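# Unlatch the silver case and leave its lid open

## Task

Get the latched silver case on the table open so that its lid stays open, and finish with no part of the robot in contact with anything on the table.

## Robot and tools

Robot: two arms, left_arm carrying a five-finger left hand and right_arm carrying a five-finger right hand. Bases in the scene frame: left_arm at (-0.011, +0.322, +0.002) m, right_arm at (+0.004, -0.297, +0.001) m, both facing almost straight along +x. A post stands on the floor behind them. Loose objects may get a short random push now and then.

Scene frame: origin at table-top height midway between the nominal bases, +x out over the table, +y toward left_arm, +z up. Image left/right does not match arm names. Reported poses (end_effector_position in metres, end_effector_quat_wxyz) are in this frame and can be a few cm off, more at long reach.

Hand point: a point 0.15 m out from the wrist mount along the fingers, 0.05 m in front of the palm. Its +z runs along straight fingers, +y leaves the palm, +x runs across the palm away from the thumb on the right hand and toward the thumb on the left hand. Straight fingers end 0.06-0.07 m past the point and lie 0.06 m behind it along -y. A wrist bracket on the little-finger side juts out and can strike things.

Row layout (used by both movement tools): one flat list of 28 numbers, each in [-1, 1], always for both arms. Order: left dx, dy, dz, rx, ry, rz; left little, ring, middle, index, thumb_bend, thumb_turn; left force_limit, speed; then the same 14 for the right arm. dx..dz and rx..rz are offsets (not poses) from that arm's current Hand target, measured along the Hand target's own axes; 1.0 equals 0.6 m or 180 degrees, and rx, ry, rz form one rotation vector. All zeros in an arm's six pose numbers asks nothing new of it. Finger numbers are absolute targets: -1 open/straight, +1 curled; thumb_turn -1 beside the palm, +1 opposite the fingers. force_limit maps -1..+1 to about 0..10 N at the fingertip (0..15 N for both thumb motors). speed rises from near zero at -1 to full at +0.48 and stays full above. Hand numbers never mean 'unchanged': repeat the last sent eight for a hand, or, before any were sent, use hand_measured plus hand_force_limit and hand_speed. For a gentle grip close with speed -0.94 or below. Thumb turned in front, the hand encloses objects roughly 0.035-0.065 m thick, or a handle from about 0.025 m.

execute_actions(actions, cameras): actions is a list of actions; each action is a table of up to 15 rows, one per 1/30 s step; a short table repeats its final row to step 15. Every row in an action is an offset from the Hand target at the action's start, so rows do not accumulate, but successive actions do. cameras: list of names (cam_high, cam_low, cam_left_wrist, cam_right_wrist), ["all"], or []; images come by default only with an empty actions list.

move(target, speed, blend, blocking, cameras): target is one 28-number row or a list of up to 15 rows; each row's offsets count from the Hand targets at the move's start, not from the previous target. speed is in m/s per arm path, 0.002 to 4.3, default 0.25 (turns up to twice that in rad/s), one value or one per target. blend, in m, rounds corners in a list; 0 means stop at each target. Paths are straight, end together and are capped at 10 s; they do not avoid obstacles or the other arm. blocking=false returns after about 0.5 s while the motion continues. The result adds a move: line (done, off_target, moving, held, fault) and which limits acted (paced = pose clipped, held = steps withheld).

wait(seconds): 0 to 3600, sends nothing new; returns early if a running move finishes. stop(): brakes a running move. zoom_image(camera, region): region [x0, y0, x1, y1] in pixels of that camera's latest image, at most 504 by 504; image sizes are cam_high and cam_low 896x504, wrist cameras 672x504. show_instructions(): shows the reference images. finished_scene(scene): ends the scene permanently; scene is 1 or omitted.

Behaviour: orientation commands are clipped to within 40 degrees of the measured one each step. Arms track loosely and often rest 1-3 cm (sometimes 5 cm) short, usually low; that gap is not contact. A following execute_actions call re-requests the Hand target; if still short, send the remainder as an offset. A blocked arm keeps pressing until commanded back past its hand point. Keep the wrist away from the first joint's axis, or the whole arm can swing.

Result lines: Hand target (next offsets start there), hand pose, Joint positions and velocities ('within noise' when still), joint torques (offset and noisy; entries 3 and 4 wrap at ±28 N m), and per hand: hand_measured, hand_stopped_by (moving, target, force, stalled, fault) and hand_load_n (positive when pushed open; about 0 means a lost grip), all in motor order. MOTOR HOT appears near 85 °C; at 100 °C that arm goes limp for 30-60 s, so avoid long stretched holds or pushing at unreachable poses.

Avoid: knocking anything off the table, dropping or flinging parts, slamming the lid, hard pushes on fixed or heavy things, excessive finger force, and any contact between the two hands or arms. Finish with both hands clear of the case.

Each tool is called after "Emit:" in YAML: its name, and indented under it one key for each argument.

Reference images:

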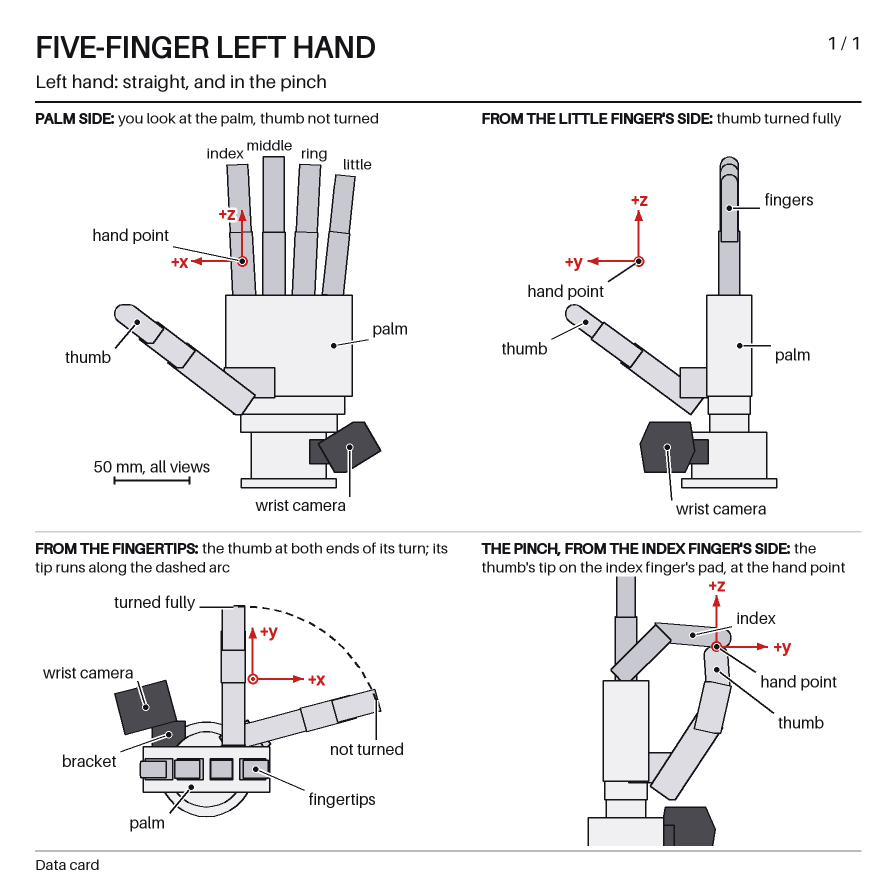

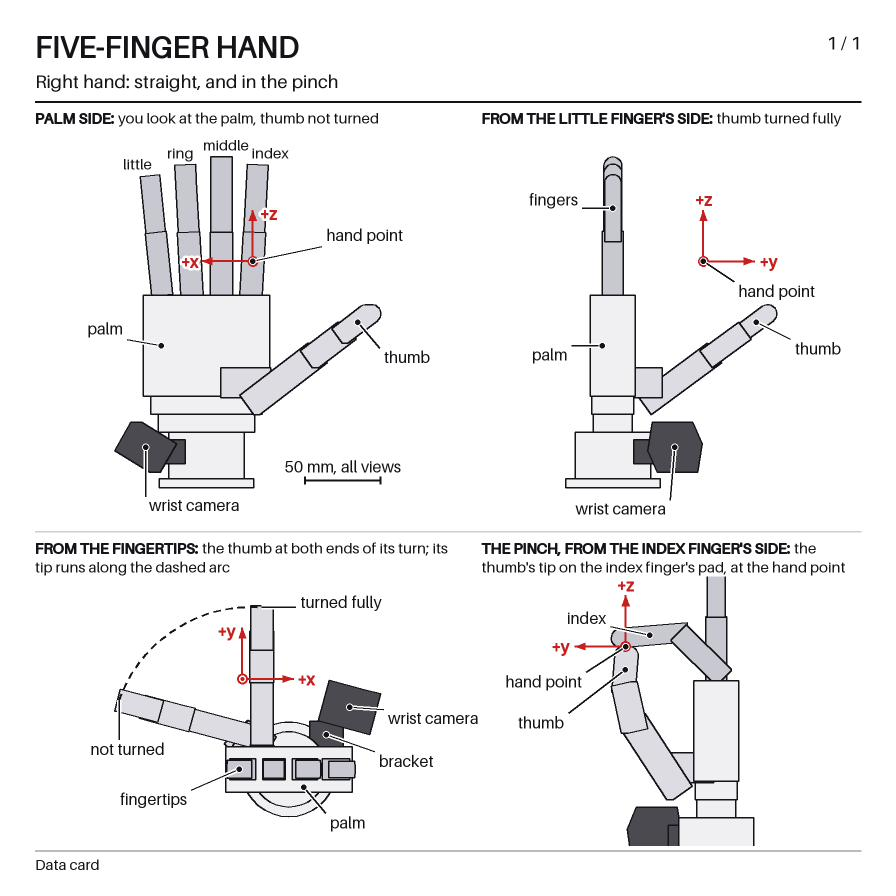

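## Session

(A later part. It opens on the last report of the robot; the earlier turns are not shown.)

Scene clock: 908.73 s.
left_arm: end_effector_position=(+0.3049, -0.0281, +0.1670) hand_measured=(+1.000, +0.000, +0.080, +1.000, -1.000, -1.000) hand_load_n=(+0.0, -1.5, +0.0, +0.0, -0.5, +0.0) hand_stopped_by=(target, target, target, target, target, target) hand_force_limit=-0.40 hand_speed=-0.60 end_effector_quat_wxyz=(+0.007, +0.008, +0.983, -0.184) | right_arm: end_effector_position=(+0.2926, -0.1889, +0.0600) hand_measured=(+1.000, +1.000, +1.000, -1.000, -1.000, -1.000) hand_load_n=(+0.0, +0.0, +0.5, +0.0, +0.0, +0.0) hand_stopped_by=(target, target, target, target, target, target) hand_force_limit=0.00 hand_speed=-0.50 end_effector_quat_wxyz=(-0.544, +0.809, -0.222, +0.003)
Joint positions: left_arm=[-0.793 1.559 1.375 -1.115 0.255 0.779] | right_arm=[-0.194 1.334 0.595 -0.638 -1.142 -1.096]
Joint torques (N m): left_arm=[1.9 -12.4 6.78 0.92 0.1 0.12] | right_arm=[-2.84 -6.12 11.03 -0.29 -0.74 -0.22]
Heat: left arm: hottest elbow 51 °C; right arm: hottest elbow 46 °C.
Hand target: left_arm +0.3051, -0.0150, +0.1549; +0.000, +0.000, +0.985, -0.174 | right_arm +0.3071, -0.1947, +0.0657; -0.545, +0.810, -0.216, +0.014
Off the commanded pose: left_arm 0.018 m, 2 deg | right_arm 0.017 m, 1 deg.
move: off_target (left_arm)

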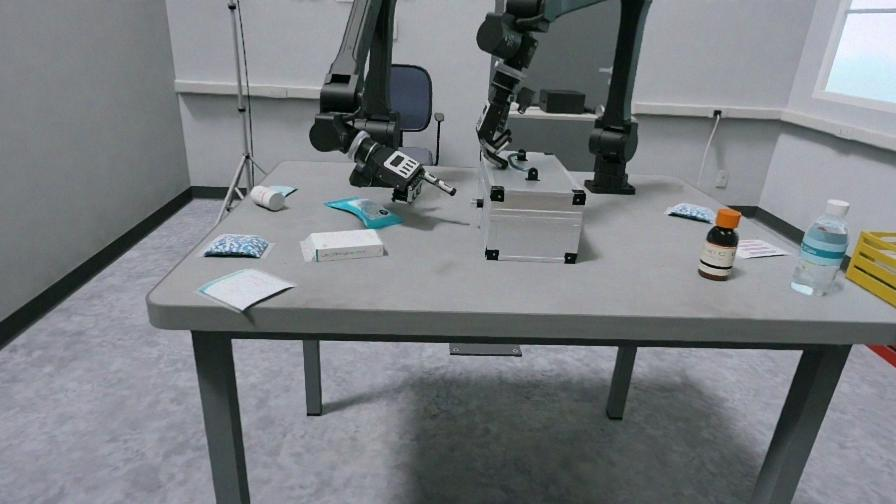

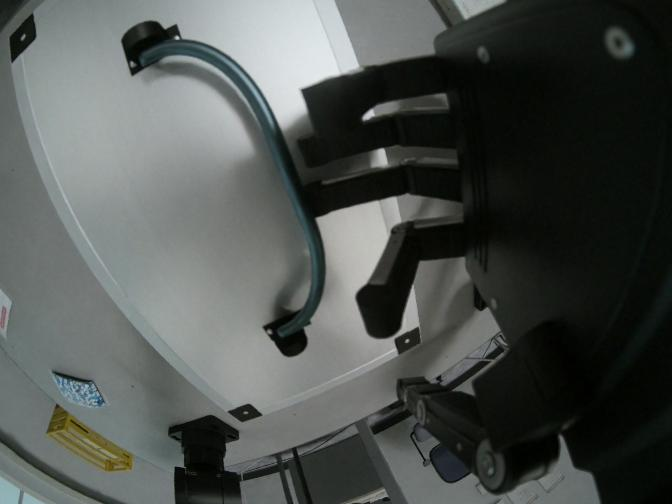

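Emit:
move:
  target: [0,-0.0137,-0.0572,0,0,0,1,0,0.08,1,-1,-1,-0.4,-0.6, 0,0,0,0,0,0,1,1,1,-1,-1,-1,0,-0.5]
  speed: 0.04
  cameras: ["cam_low", "cam_left_wrist"]

Emit:
zoom_image:
  camera: "cam_low"
  region: [450, 100, 575, 200]

Scene clock: 942.43 s.
left_arm: end_effector_position=(+0.2946, -0.0115, +0.1698) hand_measured=(+1.000, +0.000, +0.080, +1.000, -1.000, -1.000) hand_load_n=(+0.0, +0.0, +1.0, +0.0, +0.0, +0.0) hand_stopped_by=(target, target, target, target, target, target) hand_force_limit=-0.40 hand_speed=-0.60 end_effector_quat_wxyz=(-0.015, +0.002, +0.987, -0.163) | right_arm: end_effector_position=(+0.2926, -0.1889, +0.0600) hand_measured=(+1.000, +1.000, +1.000, -1.000, -1.000, -1.000) hand_load_n=(+0.0, +0.0, +0.0, +0.0, +0.0, +0.0) hand_stopped_by=(target, target, target, target, target, target) hand_force_limit=0.00 hand_speed=-0.50 end_effector_quat_wxyz=(-0.544, +0.809, -0.222, +0.003)
Joint positions: left_arm=[-0.783 1.553 1.375 -1.185 0.255 0.785] | right_arm=[-0.194 1.334 0.595 -0.638 -1.142 -1.096]
Joint torques (N m): left_arm=[1.9 -13.63 11.78 0.06 0.12 0.16] | right_arm=[-2.26 -5.71 11.04 -0.25 -0.76 -0.19]
Heat: left arm: hottest elbow 50 °C; right arm: hottest elbow 46 °C.
Hand target: left_arm +0.3051, -0.0110, +0.1901; +0.000, +0.000, +0.985, -0.174 | right_arm +0.3071, -0.1947, +0.0657; -0.545, +0.810, -0.216, +0.014
Off the commanded pose: left_arm 0.023 m, 2 deg | right_arm 0.017 m, 1 deg.
move: off_target (left_arm)

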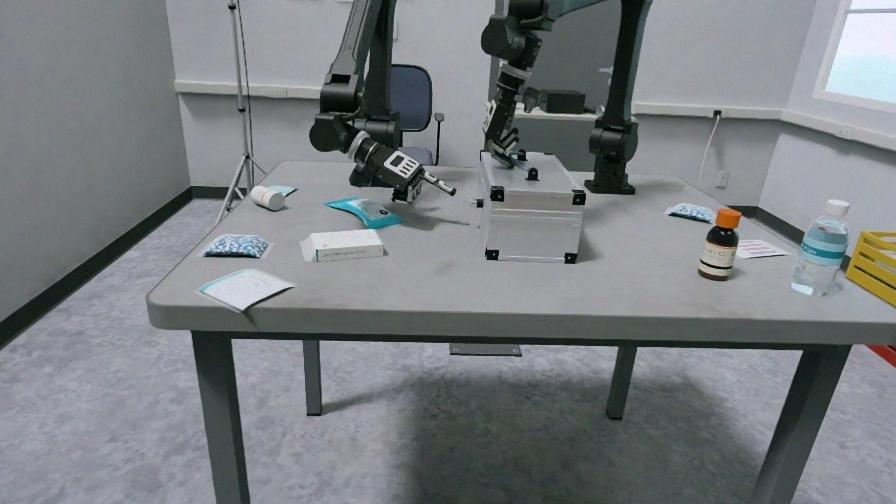

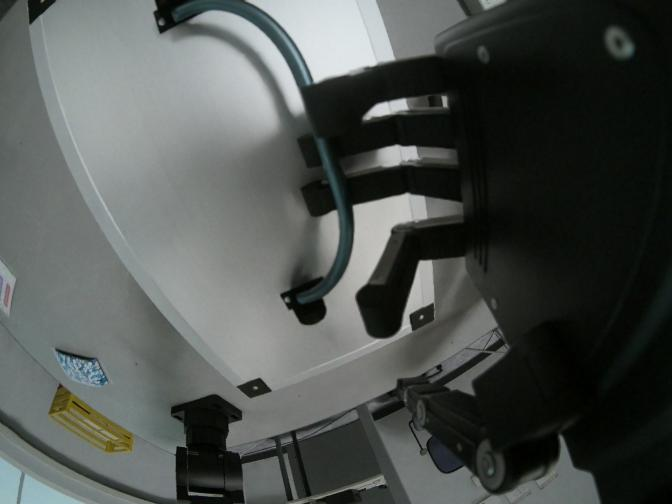

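Scaled by 4.032 from the camera's image (finer frame: 1280x720).

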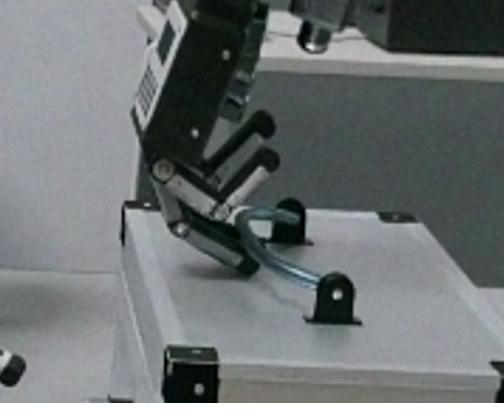

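Emit:
move:
  target: [0,0,0,0,0,0,1,0.5,0.55,1,-1,-1,0,-0.8, 0,0,0,0,0,0,1,1,1,-1,-1,-1,0,-0.5]
  speed: 0.04
  cameras: ["cam_low", "cam_left_wrist"]

Emit:
zoom_image:
  camera: "cam_low"
  region: [450, 100, 575, 200]

Scene clock: 951.23 s.
left_arm: end_effector_position=(+0.2949, -0.0064, +0.1698) hand_measured=(+1.000, +0.500, +0.500, +1.000, -1.000, -1.000) hand_load_n=(+0.5, +0.5, +4.5, +0.0, +0.0, +0.0) hand_stopped_by=(target, target, force, target, target, target) hand_force_limit=0.00 hand_speed=-0.80 end_effector_quat_wxyz=(-0.017, -0.002, +0.987, -0.157) | right_arm: end_effector_position=(+0.2926, -0.1889, +0.0600) hand_measured=(+1.000, +1.000, +1.000, -1.000, -1.000, -1.000) hand_load_n=(+0.0, +0.0, +0.0, +0.0, +0.0, +0.0) hand_stopped_by=(target, target, target, target, target, target) hand_force_limit=0.00 hand_speed=-0.50 end_effector_quat_wxyz=(-0.544, +0.809, -0.222, +0.003)
Joint positions: left_arm=[-0.776 1.553 1.375 -1.197 0.252 0.785] | right_arm=[-0.194 1.334 0.595 -0.638 -1.142 -1.096]
Joint torques (N m): left_arm=[1.2 -13.63 11.7 0.4 0.26 0.15] | right_arm=[-2.43 -5.95 11.06 -0.46 -0.74 -0.21]
Heat: left arm: hottest elbow 53 °C; right arm: hottest elbow 46 °C.
Hand target: left_arm +0.3051, -0.0109, +0.1900; +0.000, +0.000, +0.985, -0.174 | right_arm +0.3071, -0.1947, +0.0657; -0.545, +0.810, -0.216, +0.014
Off the commanded pose: left_arm 0.023 m, 3 deg | right_arm 0.017 m, 1 deg.
move: done

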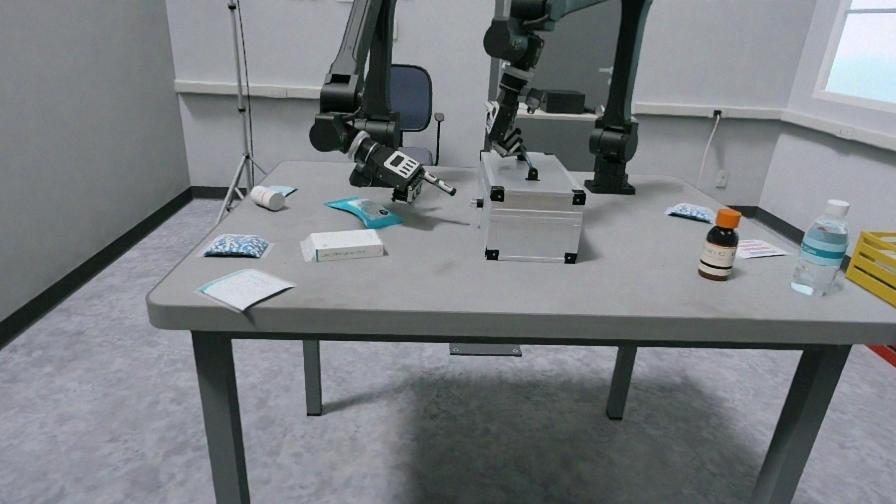

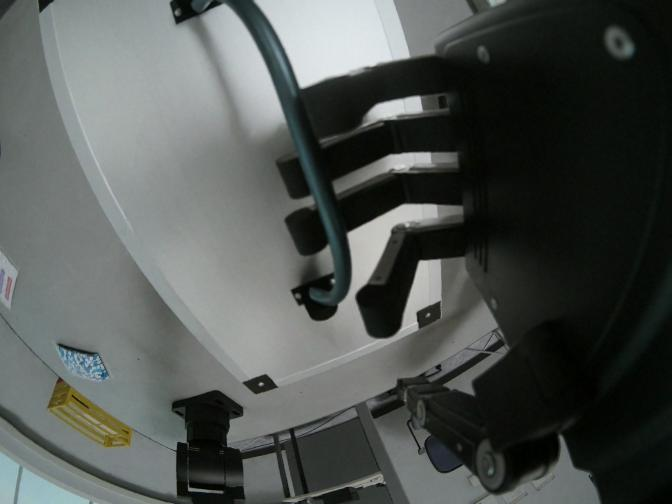

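Scaled by 4.032 from the camera's image (finer frame: 1280x720).

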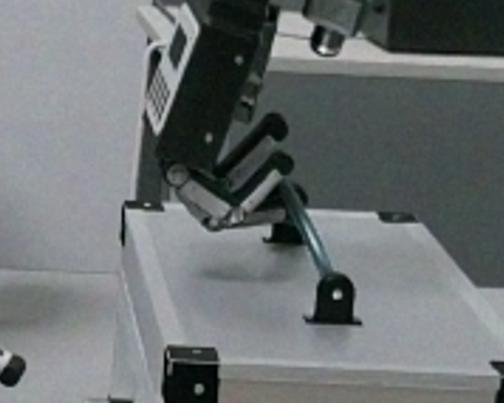

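Emit:
move:
  target: [0,0.0,0.0,0,0,0,1,0.95,0.95,1,-1,-1,0.0,-0.8, 0,0,0,0,0,0,1,1,1,-1,-1,-1,0,-0.5]
  speed: 0.04
  cameras: ["cam_low", "cam_left_wrist"]

Emit:
zoom_image:
  camera: "cam_low"
  region: [450, 100, 575, 200]

Scene clock: 958.07 s.
left_arm: end_effector_position=(+0.2952, -0.0050, +0.1698) hand_measured=(+1.000, +0.552, +0.516, +1.000, -1.000, -1.000) hand_load_n=(+0.0, +5.5, +2.5, +0.0, +0.0, +0.0) hand_stopped_by=(target, force, force, target, target, target) hand_force_limit=0.00 hand_speed=-0.80 end_effector_quat_wxyz=(-0.018, -0.003, +0.988, -0.155) | right_arm: end_effector_position=(+0.2926, -0.1889, +0.0600) hand_measured=(+1.000, +1.000, +1.000, -1.000, -1.000, -1.000) hand_load_n=(+0.0, +0.0, +0.0, -0.5, +0.0, +0.0) hand_stopped_by=(target, target, target, target, target, target) hand_force_limit=0.00 hand_speed=-0.50 end_effector_quat_wxyz=(-0.544, +0.809, -0.222, +0.003)
Joint positions: left_arm=[-0.774 1.553 1.375 -1.2 0.25 0.786] | right_arm=[-0.194 1.334 0.595 -0.638 -1.142 -1.096]
Joint torques (N m): left_arm=[1.14 -13.68 11.69 0.55 0.36 0.14] | right_arm=[-2.61 -5.66 10.96 -0.27 -0.76 -0.23]
Heat: left arm: hottest elbow 54 °C; right arm: hottest elbow 46 °C.
Hand target: left_arm +0.3051, -0.0109, +0.1900; +0.000, +0.000, +0.985, -0.174 | right_arm +0.3071, -0.1947, +0.0657; -0.545, +0.810, -0.216, +0.014
Off the commanded pose: left_arm 0.023 m, 3 deg | right_arm 0.017 m, 1 deg.
move: done

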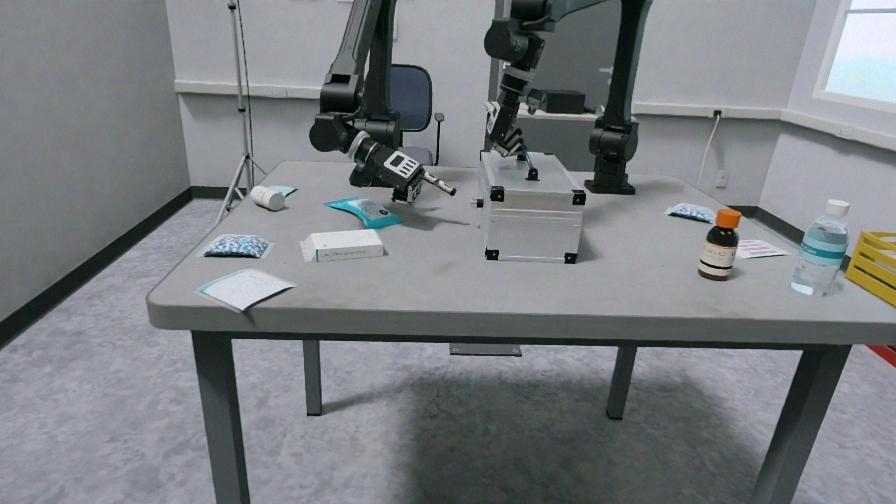

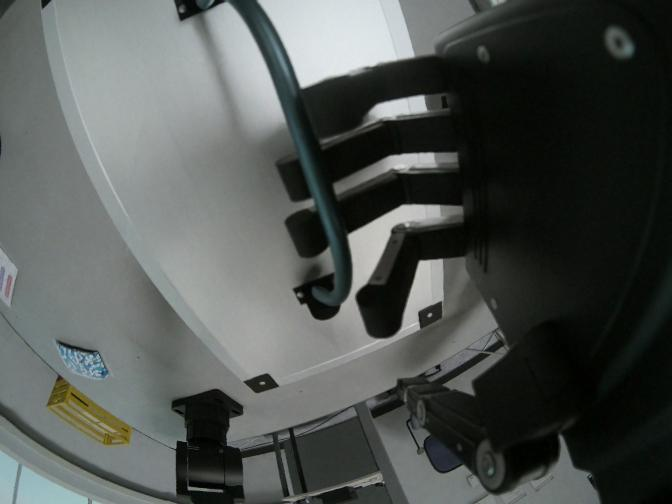

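Scaled by 4.032 from the camera's image (finer frame: 1280x720).

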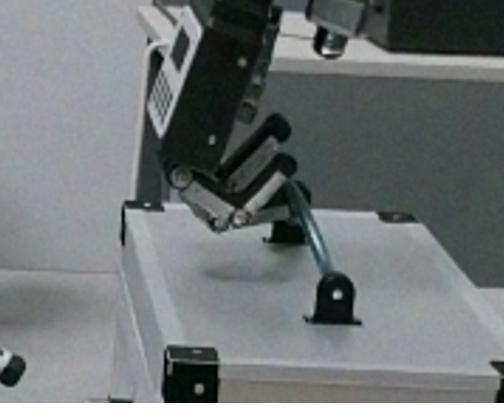

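Emit:
move:
  target: [0,0.0075,-0.0382,0,0,0,1,0.95,0.95,1,-1,-1,0.0,-0.8, 0,0,0,0,0,0,1,1,1,-1,-1,-1,0,-0.5]
  speed: 0.04
  cameras: ["cam_low", "cam_left_wrist"]

Emit:
zoom_image:
  camera: "cam_low"
  region: [440, 100, 620, 280]

Scene clock: 981.07 s.
left_arm: end_effector_position=(+0.2947, +0.0072, +0.1720) hand_measured=(+1.000, +0.552, +0.516, +1.000, -1.000, -1.000) hand_load_n=(+0.0, +4.0, +3.0, +0.0, +0.0, +0.0) hand_stopped_by=(target, force, force, target, target, target) hand_force_limit=0.00 hand_speed=-0.80 end_effector_quat_wxyz=(-0.026, +0.000, +0.989, -0.146) | right_arm: end_effector_position=(+0.2926, -0.1889, +0.0600) hand_measured=(+1.000, +1.000, +1.000, -1.000, -1.000, -1.000) hand_load_n=(+0.0, +0.0, +0.0, +0.0, +0.0, -0.5) hand_stopped_by=(target, target, target, target, target, target) hand_force_limit=0.00 hand_speed=-0.50 end_effector_quat_wxyz=(-0.544, +0.809, -0.222, +0.003)
Joint positions: left_arm=[-0.758 1.548 1.375 -1.235 0.251 0.811] | right_arm=[-0.194 1.334 0.595 -0.638 -1.142 -1.096]
Joint torques (N m): left_arm=[1.14 -15.68 13.18 -0.31 0.45 0.08] | right_arm=[-2.49 -6.07 10.92 -0.23 -0.74 -0.21]
Heat: left arm: hottest elbow 57 °C; right arm: hottest elbow 46 °C.
Hand target: left_arm +0.3052, +0.0010, +0.2099; +0.000, +0.000, +0.985, -0.174 | right_arm +0.3071, -0.1947, +0.0657; -0.545, +0.810, -0.216, +0.014
Off the commanded pose: left_arm 0.040 m, 4 deg | right_arm 0.017 m, 1 deg.
move: off_target (left_arm)

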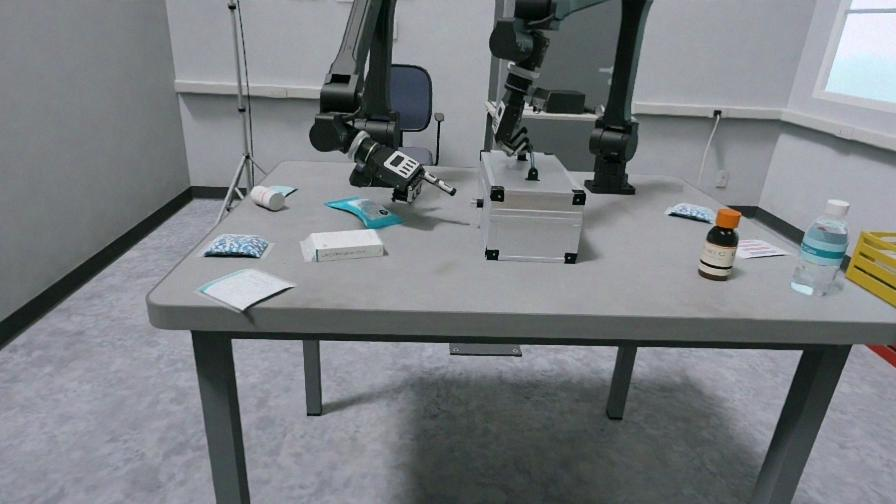

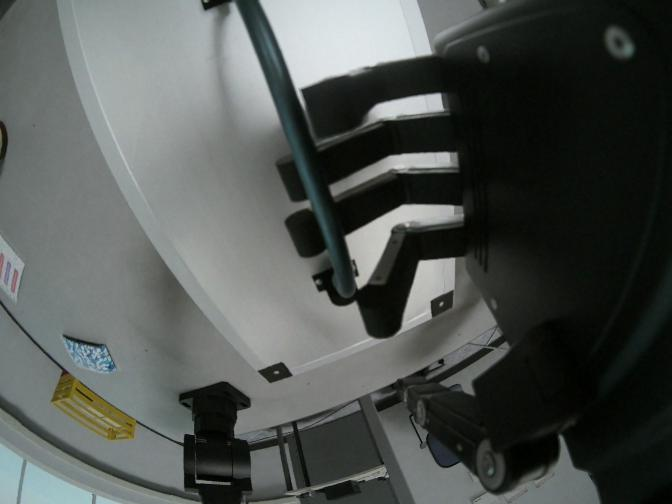

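Scaled by 2.800 from the camera's image (finer frame: 1280x720).

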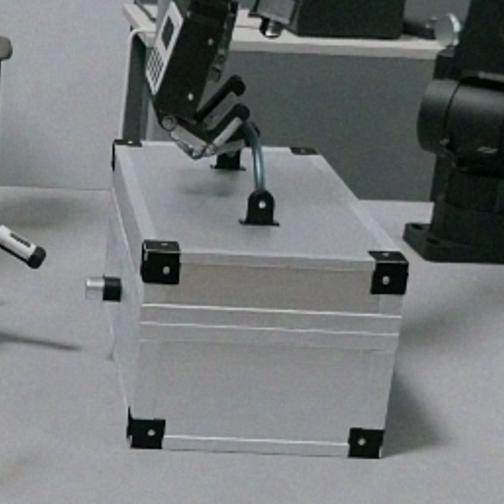

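Emit:
move:
  target: [0,0,0,0,0,0,1,0.95,0.95,1,-1,-1,0.0,-0.8, -0.016,0.0272,0.0462,0,0,0,1,1,1,-1,-1,-1,0,-0.5]
  speed: 0.06

Scene clock: 1009.07 s.
left_arm: end_effector_position=(+0.2946, +0.0073, +0.1720) hand_measured=(+1.000, +0.552, +0.516, +1.000, -1.000, -1.000) hand_load_n=(+0.0, +4.0, +3.5, +0.0, +0.0, +0.0) hand_stopped_by=(target, force, force, target, target, target) hand_force_limit=0.00 hand_speed=-0.80 end_effector_quat_wxyz=(-0.026, +0.000, +0.989, -0.146) | right_arm: end_effector_position=(+0.3049, -0.1765, +0.0471) hand_measured=(+1.000, +1.000, +1.000, -1.000, -1.000, -1.000) hand_load_n=(+0.0, +0.0, +0.0, +0.0, +0.0, -0.5) hand_stopped_by=(target, target, target, target, target, target) hand_force_limit=0.00 hand_speed=-0.50 end_effector_quat_wxyz=(-0.546, +0.810, -0.212, +0.024)
Joint positions: left_arm=[-0.758 1.548 1.375 -1.235 0.251 0.812] | right_arm=[-0.147 1.352 0.557 -0.424 -1.127 -0.973]
Joint torques (N m): left_arm=[1.2 -15.68 13.22 -0.31 0.45 0.07] | right_arm=[-0.44 -6.18 6.8 1.2 -0.6 0.15]
Heat: left arm: hottest elbow 61 °C; right arm: hottest elbow 46 °C.
Hand target: left_arm +0.3051, +0.0011, +0.2099; +0.000, +0.000, +0.985, -0.174 | right_arm +0.3001, -0.1720, +0.0420; -0.545, +0.810, -0.216, +0.014
Off the commanded pose: left_arm 0.040 m, 4 deg | right_arm 0.008 m, 1 deg.
move: done

Emit:
move:
  target: [0,0,0,0,0,0,1,0.95,0.95,1,-1,-1,0.0,-0.8, -0.0038,0.011,0.0023,0,0,0,1,1,1,-1,-1,-1,0,-0.5]
  speed: 0.06

Scene clock: 1014.90 s.
left_arm: end_effector_position=(+0.2946, +0.0073, +0.1720) hand_measured=(+1.000, +0.552, +0.516, +1.000, -1.000, -1.000) hand_load_n=(+0.5, +4.0, +3.0, +0.0, +0.0, +0.0) hand_stopped_by=(target, force, force, target, target, target) hand_force_limit=0.00 hand_speed=-0.80 end_effector_quat_wxyz=(-0.026, +0.000, +0.989, -0.146) | right_arm: end_effector_position=(+0.2999, -0.1758, +0.0410) hand_measured=(+1.000, +1.000, +1.000, -1.000, -1.000, -1.000) hand_load_n=(+0.0, +0.5, +0.0, +0.0, +0.0, +0.0) hand_stopped_by=(target, target, target, target, target, target) hand_force_limit=0.00 hand_speed=-0.50 end_effector_quat_wxyz=(-0.546, +0.810, -0.213, +0.023)
Joint positions: left_arm=[-0.758 1.548 1.375 -1.235 0.251 0.812] | right_arm=[-0.147 1.356 0.538 -0.403 -1.127 -0.973]
Joint torques (N m): left_arm=[1.14 -15.74 13.22 -0.32 0.47 0.07] | right_arm=[-0.85 -5.77 6.8 1.05 -0.59 0.12]
Heat: left arm: hottest elbow 62 °C; right arm: hottest elbow 45 °C.
Hand target: left_arm +0.3051, +0.0011, +0.2099; +0.000, +0.000, +0.985, -0.174 | right_arm +0.2963, -0.1720, +0.0361; -0.545, +0.810, -0.216, +0.014
Off the commanded pose: left_arm 0.040 m, 4 deg | right_arm 0.007 m, 1 deg.
move: done

Emit:
move:
  target: [0,0,0,0,0,0,1,0.95,0.95,1,-1,-1,0.0,-0.8, -0.0133,-0.0052,0.0268,0,0,0,1,1,1,-1,-1,-1,0,-0.5]
  speed: 0.05
  cameras: ["cam_low","cam_high"]

Emit:
zoom_image:
  camera: "cam_low"
  region: [400, 150, 520, 240]

Emit:
zoom_image:
  camera: "cam_high"
  region: [390, 220, 480, 300]

Scene clock: 1029.63 s.
left_arm: end_effector_position=(+0.2946, +0.0073, +0.1720) hand_measured=(+1.000, +0.552, +0.516, +1.000, -1.000, -1.000) hand_load_n=(+0.0, +4.0, +3.0, +0.0, +0.0, +0.0) hand_stopped_by=(target, force, force, target, target, target) hand_force_limit=0.00 hand_speed=-0.80 end_effector_quat_wxyz=(-0.026, +0.000, +0.989, -0.146) | right_arm: end_effector_position=(+0.2975, -0.1580, +0.0352) hand_measured=(+1.000, +1.000, +1.000, -1.000, -1.000, -1.000) hand_load_n=(+0.0, +0.0, +0.0, +0.0, +0.0, -0.5) hand_stopped_by=(target, target, target, target, target, target) hand_force_limit=0.00 hand_speed=-0.50 end_effector_quat_wxyz=(-0.545, +0.810, -0.216, +0.018)
Joint positions: left_arm=[-0.758 1.548 1.375 -1.235 0.251 0.812] | right_arm=[-0.087 1.356 0.504 -0.27 -1.104 -0.849]
Joint torques (N m): left_arm=[1.14 -15.68 13.16 -0.32 0.45 0.08] | right_arm=[-1.14 -6.89 6.54 1.44 -0.53 0.11]
Heat: left arm: hottest elbow 63 °C; right arm: hottest elbow 44 °C.
Hand target: left_arm +0.3051, +0.0011, +0.2099; +0.000, +0.000, +0.985, -0.174 | right_arm +0.2942, -0.1541, +0.0340; -0.545, +0.810, -0.216, +0.014
Off the commanded pose: left_arm 0.040 m, 4 deg | right_arm 0.005 m, 0 deg.
move: done
Images, in order (width x height): cam_high 896x504, cam_low 896x504.

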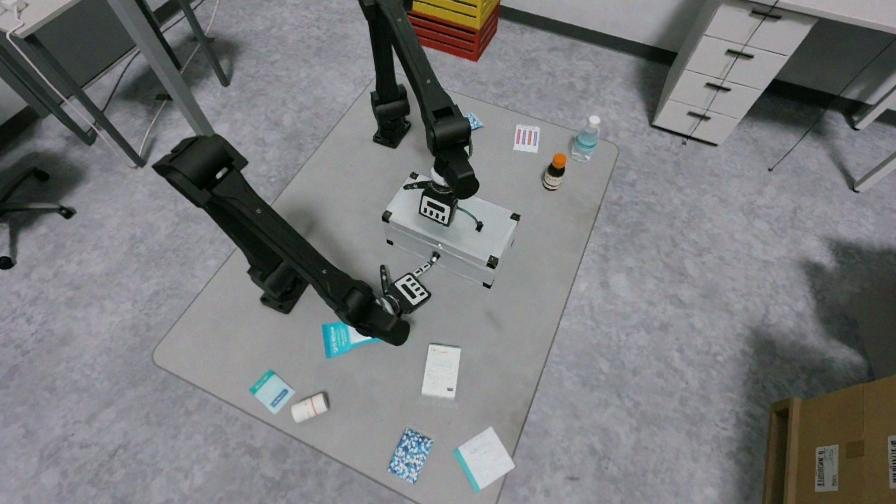

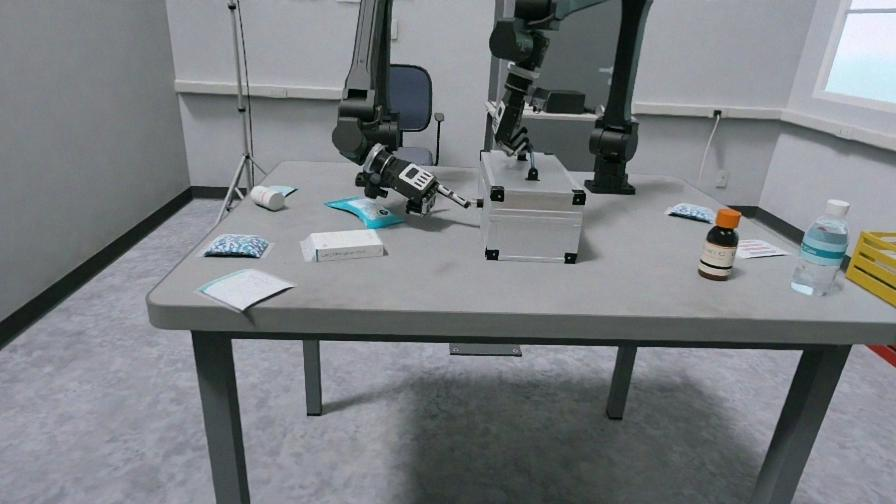

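Scaled by 4.200 from the camera's image (finer frame: 1280x720).

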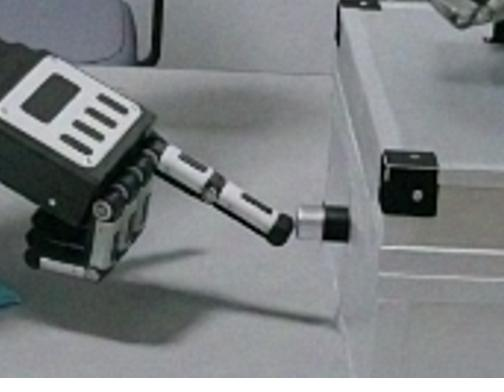

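Scaled by 5.600 from the camera's image (finer frame: 1280x720).

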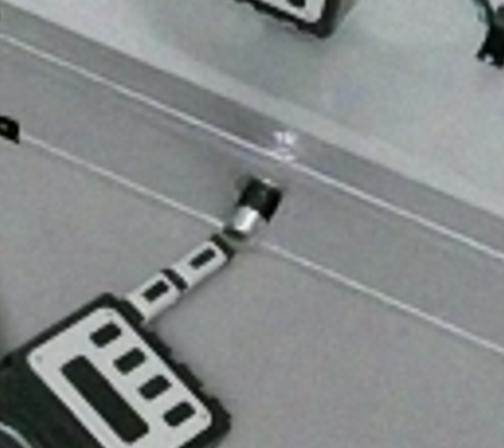

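Emit:
move:
  target:
    - [0,0,0,0,0,0,1,0.95,0.95,1,-1,-1,0.0,-0.8, -0.0018,-0.0074,-0.0034,0,0,0,1,1,1,-1,-1,-1,0,-0.5]
    - [0,0,0,0,0,0,1,0.95,0.95,1,-1,-1,0.0,-0.8, -0.0131,-0.0182,0.0223,0,0,0,1,1,1,-1,-1,-1,0,-0.5]
  speed: 0.05
  cameras: ["cam_low","cam_high"]

Emit:
zoom_image:
  camera: "cam_low"
  region: [440, 120, 600, 280]

Emit:
zoom_image:
  camera: "cam_high"
  region: [390, 220, 480, 300]

Scene clock: 1043.47 s.
left_arm: end_effector_position=(+0.2949, +0.0081, +0.1722) hand_measured=(+1.000, +0.552, +0.516, +1.000, -1.000, -1.000) hand_load_n=(+0.0, +4.5, +3.0, +0.0, +0.0, +0.0) hand_stopped_by=(target, force, force, target, target, target) hand_force_limit=0.00 hand_speed=-0.80 end_effector_quat_wxyz=(-0.026, -0.001, +0.989, -0.146) | right_arm: end_effector_position=(+0.2974, -0.1462, +0.0390) hand_measured=(+1.000, +1.000, +1.000, -1.000, -1.000, -1.000) hand_load_n=(+0.0, +0.0, +0.0, -2.5, +0.0, -0.5) hand_stopped_by=(target, target, target, target, target, target) hand_force_limit=0.00 hand_speed=-0.50 end_effector_quat_wxyz=(-0.543, +0.809, -0.225, +0.020)
Joint positions: left_arm=[-0.756 1.548 1.375 -1.237 0.252 0.813] | right_arm=[-0.045 1.329 0.484 -0.187 -1.072 -0.74]
Joint torques (N m): left_arm=[1.26 -15.68 13.24 -0.24 0.46 0.06] | right_arm=[0.67 -6.42 7.32 1.72 -0.57 0.22]
Heat: left arm: hottest elbow 64 °C; right arm: hottest elbow 44 °C.
Hand target: left_arm +0.3051, +0.0011, +0.2101; +0.000, +0.000, +0.985, -0.174 | right_arm +0.2943, -0.1360, +0.0400; -0.545, +0.810, -0.216, +0.014
Off the commanded pose: left_arm 0.040 m, 4 deg | right_arm 0.011 m, 1 deg.
move: off_target (right_arm)
Images, in order (width x height): cam_high 896x504, cam_low 896x504.

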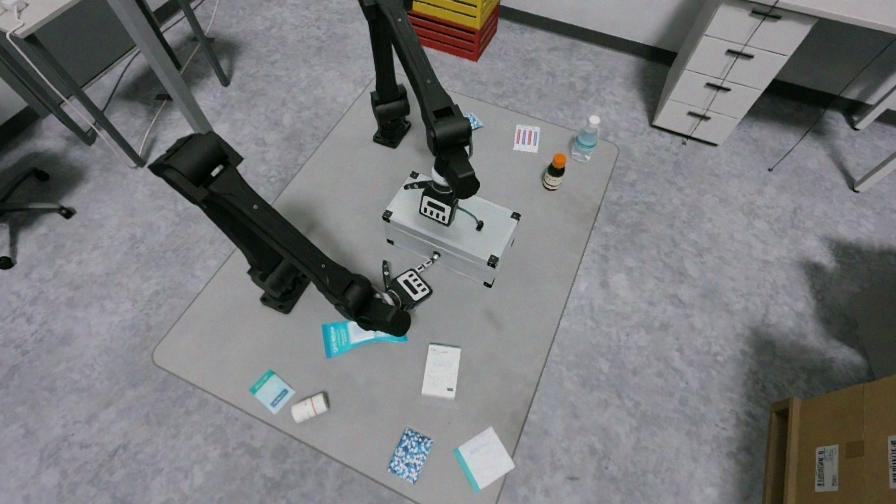

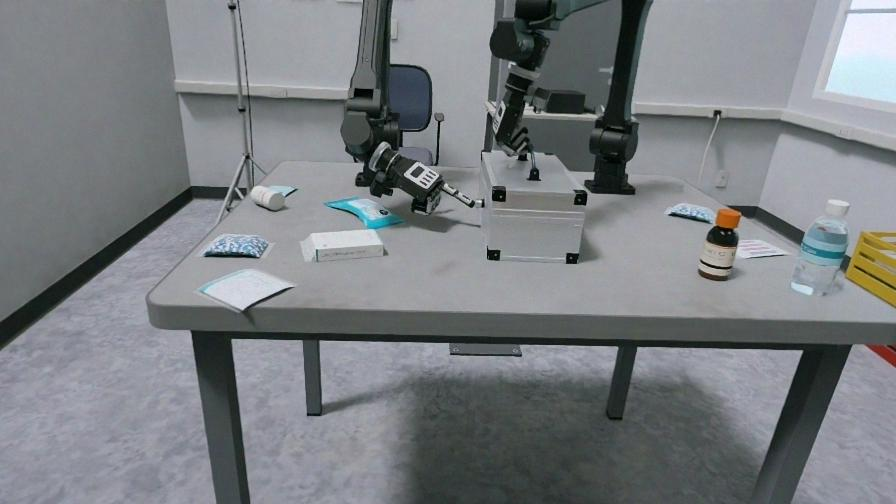

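Scaled by 3.150 from the camera's image (finer frame: 1280x720).

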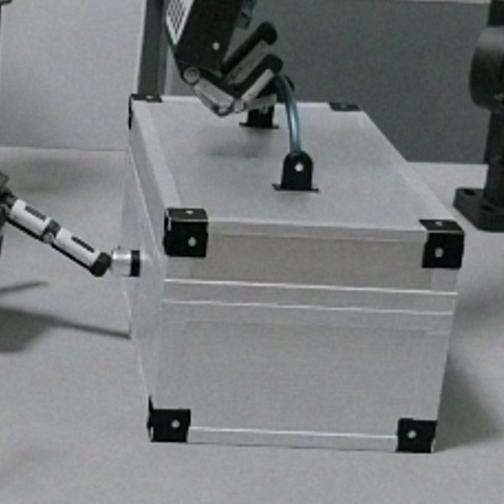

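Scaled by 5.600 from the camera's image (finer frame: 1280x720).

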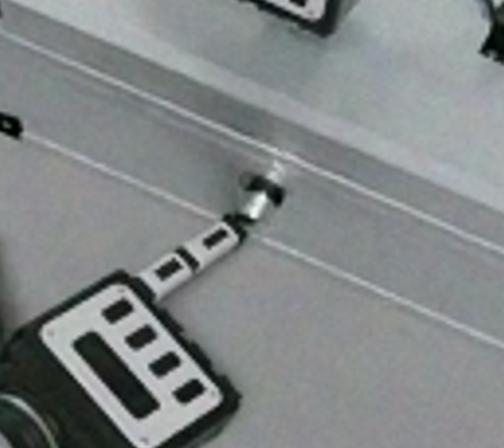

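Emit:
move:
  target: [0,0.0072,-0.0292,0,0,0,1,0.95,0.95,1,-1,-1,0.0,-0.8, 0,0,0,0,0,0,1,1,1,-1,-1,-1,0,-0.5]
  speed: 0.04
  cameras: ["cam_low","cam_high"]

Emit:
zoom_image:
  camera: "cam_low"
  region: [440, 120, 600, 280]

Scene clock: 1054.37 s.
left_arm: end_effector_position=(+0.2935, +0.0175, +0.1737) hand_measured=(+1.000, +0.552, +0.516, +1.000, -1.000, -1.000) hand_load_n=(+0.0, +6.5, +6.0, +0.0, +0.0, +0.0) hand_stopped_by=(target, force, force, target, target, target) hand_force_limit=0.00 hand_speed=-0.80 end_effector_quat_wxyz=(-0.036, +0.001, +0.990, -0.139) | right_arm: end_effector_position=(+0.2974, -0.1444, +0.0391) hand_measured=(+1.000, +1.000, +1.000, -1.000, -1.000, -1.000) hand_load_n=(+0.0, +0.0, +0.0, -2.0, -0.5, +0.0) hand_stopped_by=(target, target, target, target, target, target) hand_force_limit=0.00 hand_speed=-0.50 end_effector_quat_wxyz=(-0.542, +0.810, -0.222, +0.020)
Joint positions: left_arm=[-0.743 1.546 1.375 -1.266 0.256 0.833] | right_arm=[-0.038 1.329 0.484 -0.182 -1.07 -0.737]
Joint torques (N m): left_arm=[1.32 -17.38 14.19 -0.81 0.43 0] | right_arm=[0.44 -7 7.23 1.68 -0.62 0.18]
Heat: left arm: hottest elbow 65 °C; right arm: hottest elbow 44 °C.
Hand target: left_arm +0.3051, +0.0112, +0.2250; +0.000, +0.000, +0.985, -0.174 | right_arm +0.2943, -0.1361, +0.0400; -0.545, +0.810, -0.216, +0.014
Off the commanded pose: left_arm 0.053 m, 6 deg | right_arm 0.009 m, 1 deg.
move: off_target (left_arm)
Images, in order (width x height): cam_high 896x504, cam_low 896x504.

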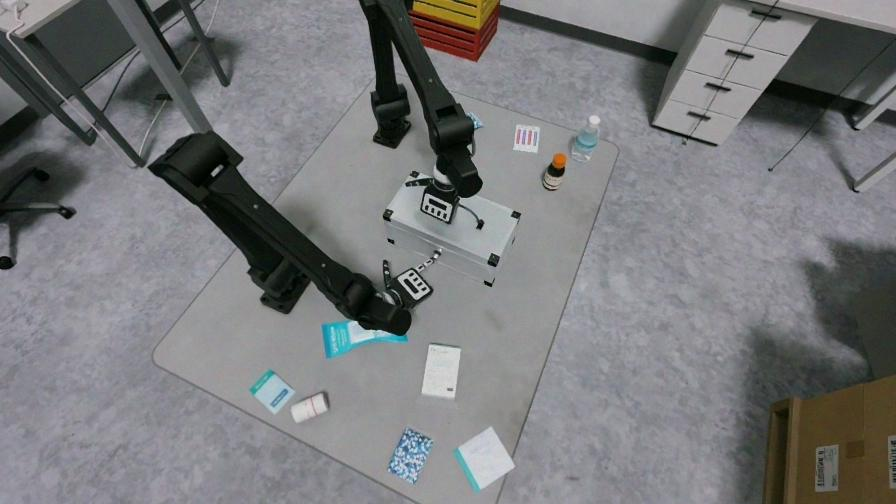

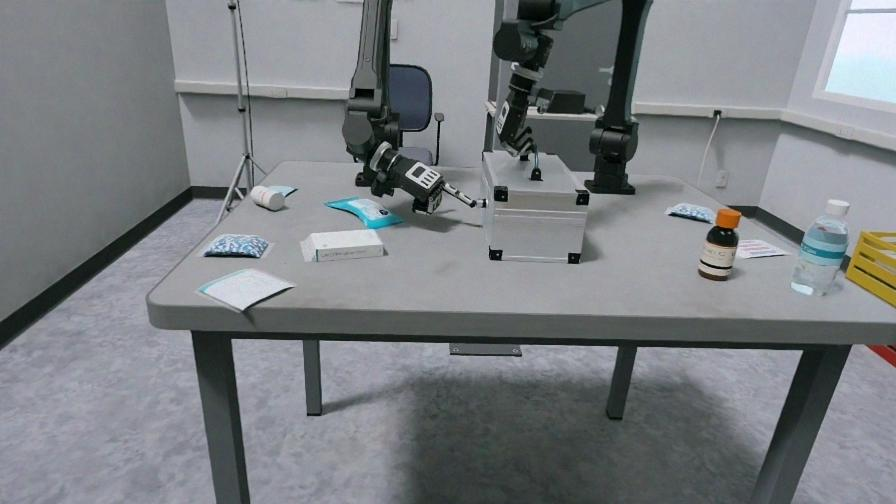

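Scaled by 3.150 from the camera's image (finer frame: 1280x720).

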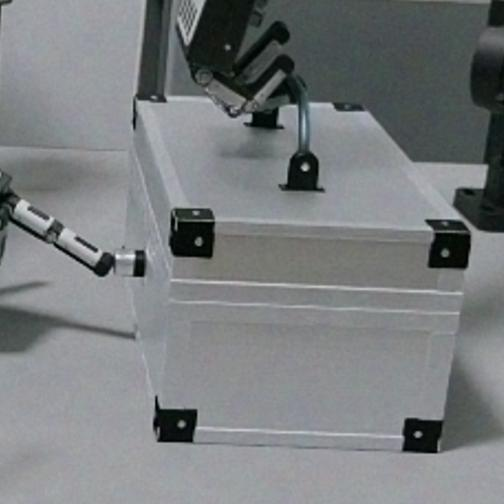

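Emit:
zoom_image:
  camera: "cam_high"
  region: [420, 230, 460, 265]

Emit:
zoom_image:
  camera: "cam_low"
  region: [470, 180, 510, 215]

Scaled by 12.600 from the camera's image (finer frame: 1280x720).

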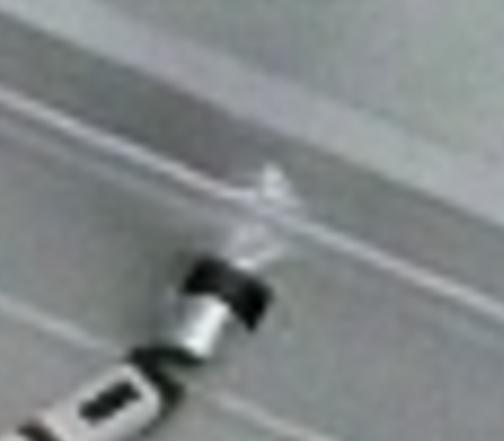

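Scaled by 12.600 from the camera's image (finer frame: 1280x720).

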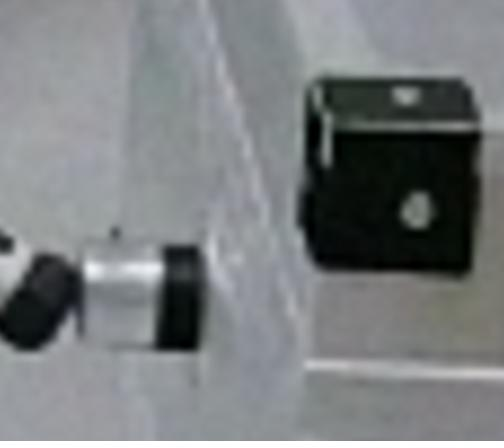

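Emit:
move:
  target:
    - [0,-0.0392,0.0143,0,0,0,1,0.95,0.95,1,-1,-1,0.0,-0.8, 0,0,0,0,0,0,1,1,1,-1,-1,-1,0,-0.5]
    - [0,-0.0392,0.0143,0,0,0,1,0.95,0.95,1,-1,-1,0.0,-0.8, -0.0073,-0.0063,0.0175,0,0,0,1,1,1,-1,-1,-1,0,-0.5]
  speed: 0.04
  cameras: ["cam_low","cam_high"]

Emit:
zoom_image:
  camera: "cam_low"
  region: [440, 120, 600, 280]

Emit:
zoom_image:
  camera: "cam_low"
  region: [470, 180, 510, 215]

Scene clock: 1100.80 s.
left_arm: end_effector_position=(+0.2933, +0.0166, +0.1755) hand_measured=(+1.000, +0.552, +0.516, +1.000, -1.000, -1.000) hand_load_n=(+0.0, +8.0, +7.5, +0.5, +0.0, +0.0) hand_stopped_by=(target, force, force, target, target, target) hand_force_limit=0.00 hand_speed=-0.80 end_effector_quat_wxyz=(-0.033, -0.005, +0.990, -0.135) | right_arm: end_effector_position=(+0.2980, -0.1343, +0.0392) hand_measured=(+1.000, +1.000, +1.000, -1.000, -1.000, -1.000) hand_load_n=(+0.0, +0.0, +0.5, -2.0, +0.0, -0.5) hand_stopped_by=(target, target, target, target, target, target) hand_force_limit=0.00 hand_speed=-0.50 end_effector_quat_wxyz=(-0.542, +0.809, -0.224, +0.021)
Joint positions: left_arm=[-0.748 1.547 1.382 -1.271 0.244 0.816] | right_arm=[-0.004 1.326 0.472 -0.117 -1.05 -0.67]
Joint torques (N m): left_arm=[-1.03 -14.27 16.92 -0.32 0.69 -0.21] | right_arm=[0.85 -5.95 7.32 1.85 -0.54 0.2]
Heat: left arm: hottest elbow 69 °C; right arm: hottest elbow 43 °C.
Hand target: left_arm +0.3050, -0.0139, +0.2249; -0.001, +0.000, +0.985, -0.174 | right_arm +0.2943, -0.1241, +0.0400; -0.545, +0.810, -0.216, +0.014
Off the commanded pose: left_arm 0.059 m, 6 deg | right_arm 0.011 m, 1 deg.
move: off_target (left_arm, right_arm)
Images, in order (width x height): cam_high 896x504, cam_low 896x504.

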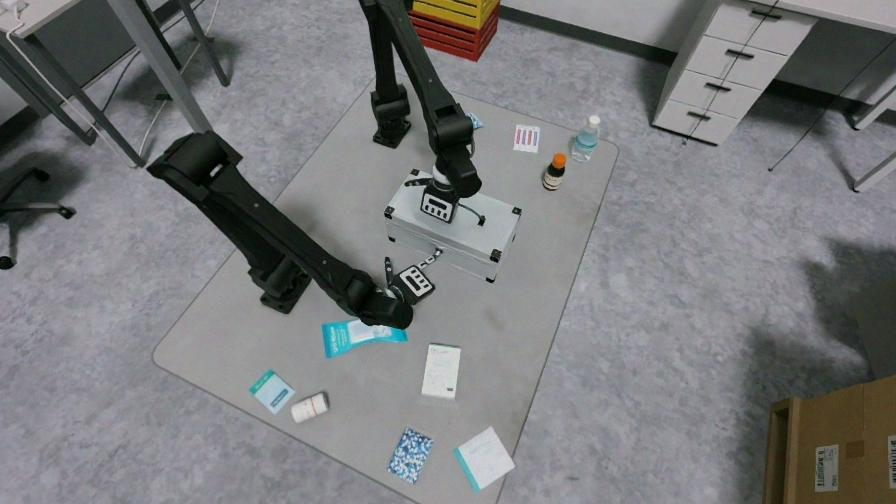

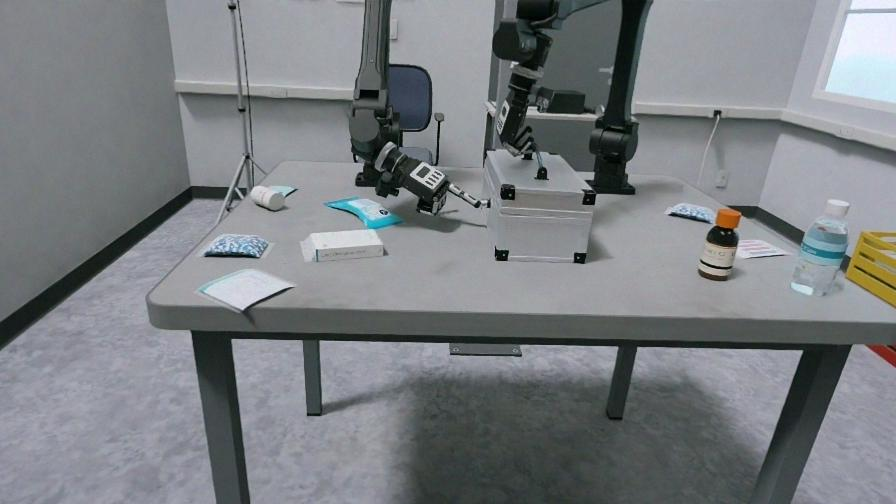

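Scaled by 3.150 from the camera's image (finer frame: 1280x720).

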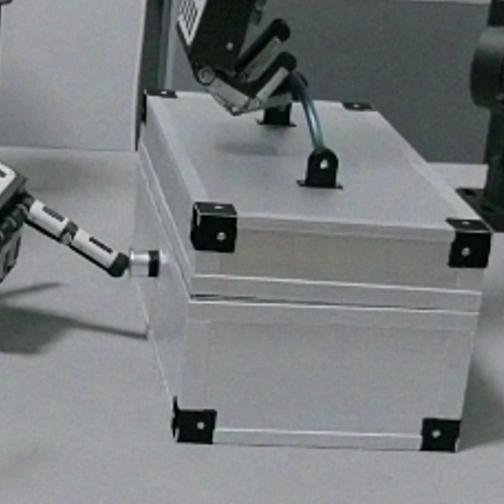

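Scaled by 12.600 from the camera's image (finer frame: 1280x720).

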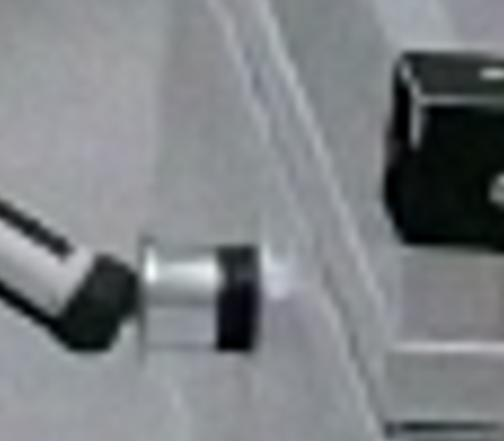

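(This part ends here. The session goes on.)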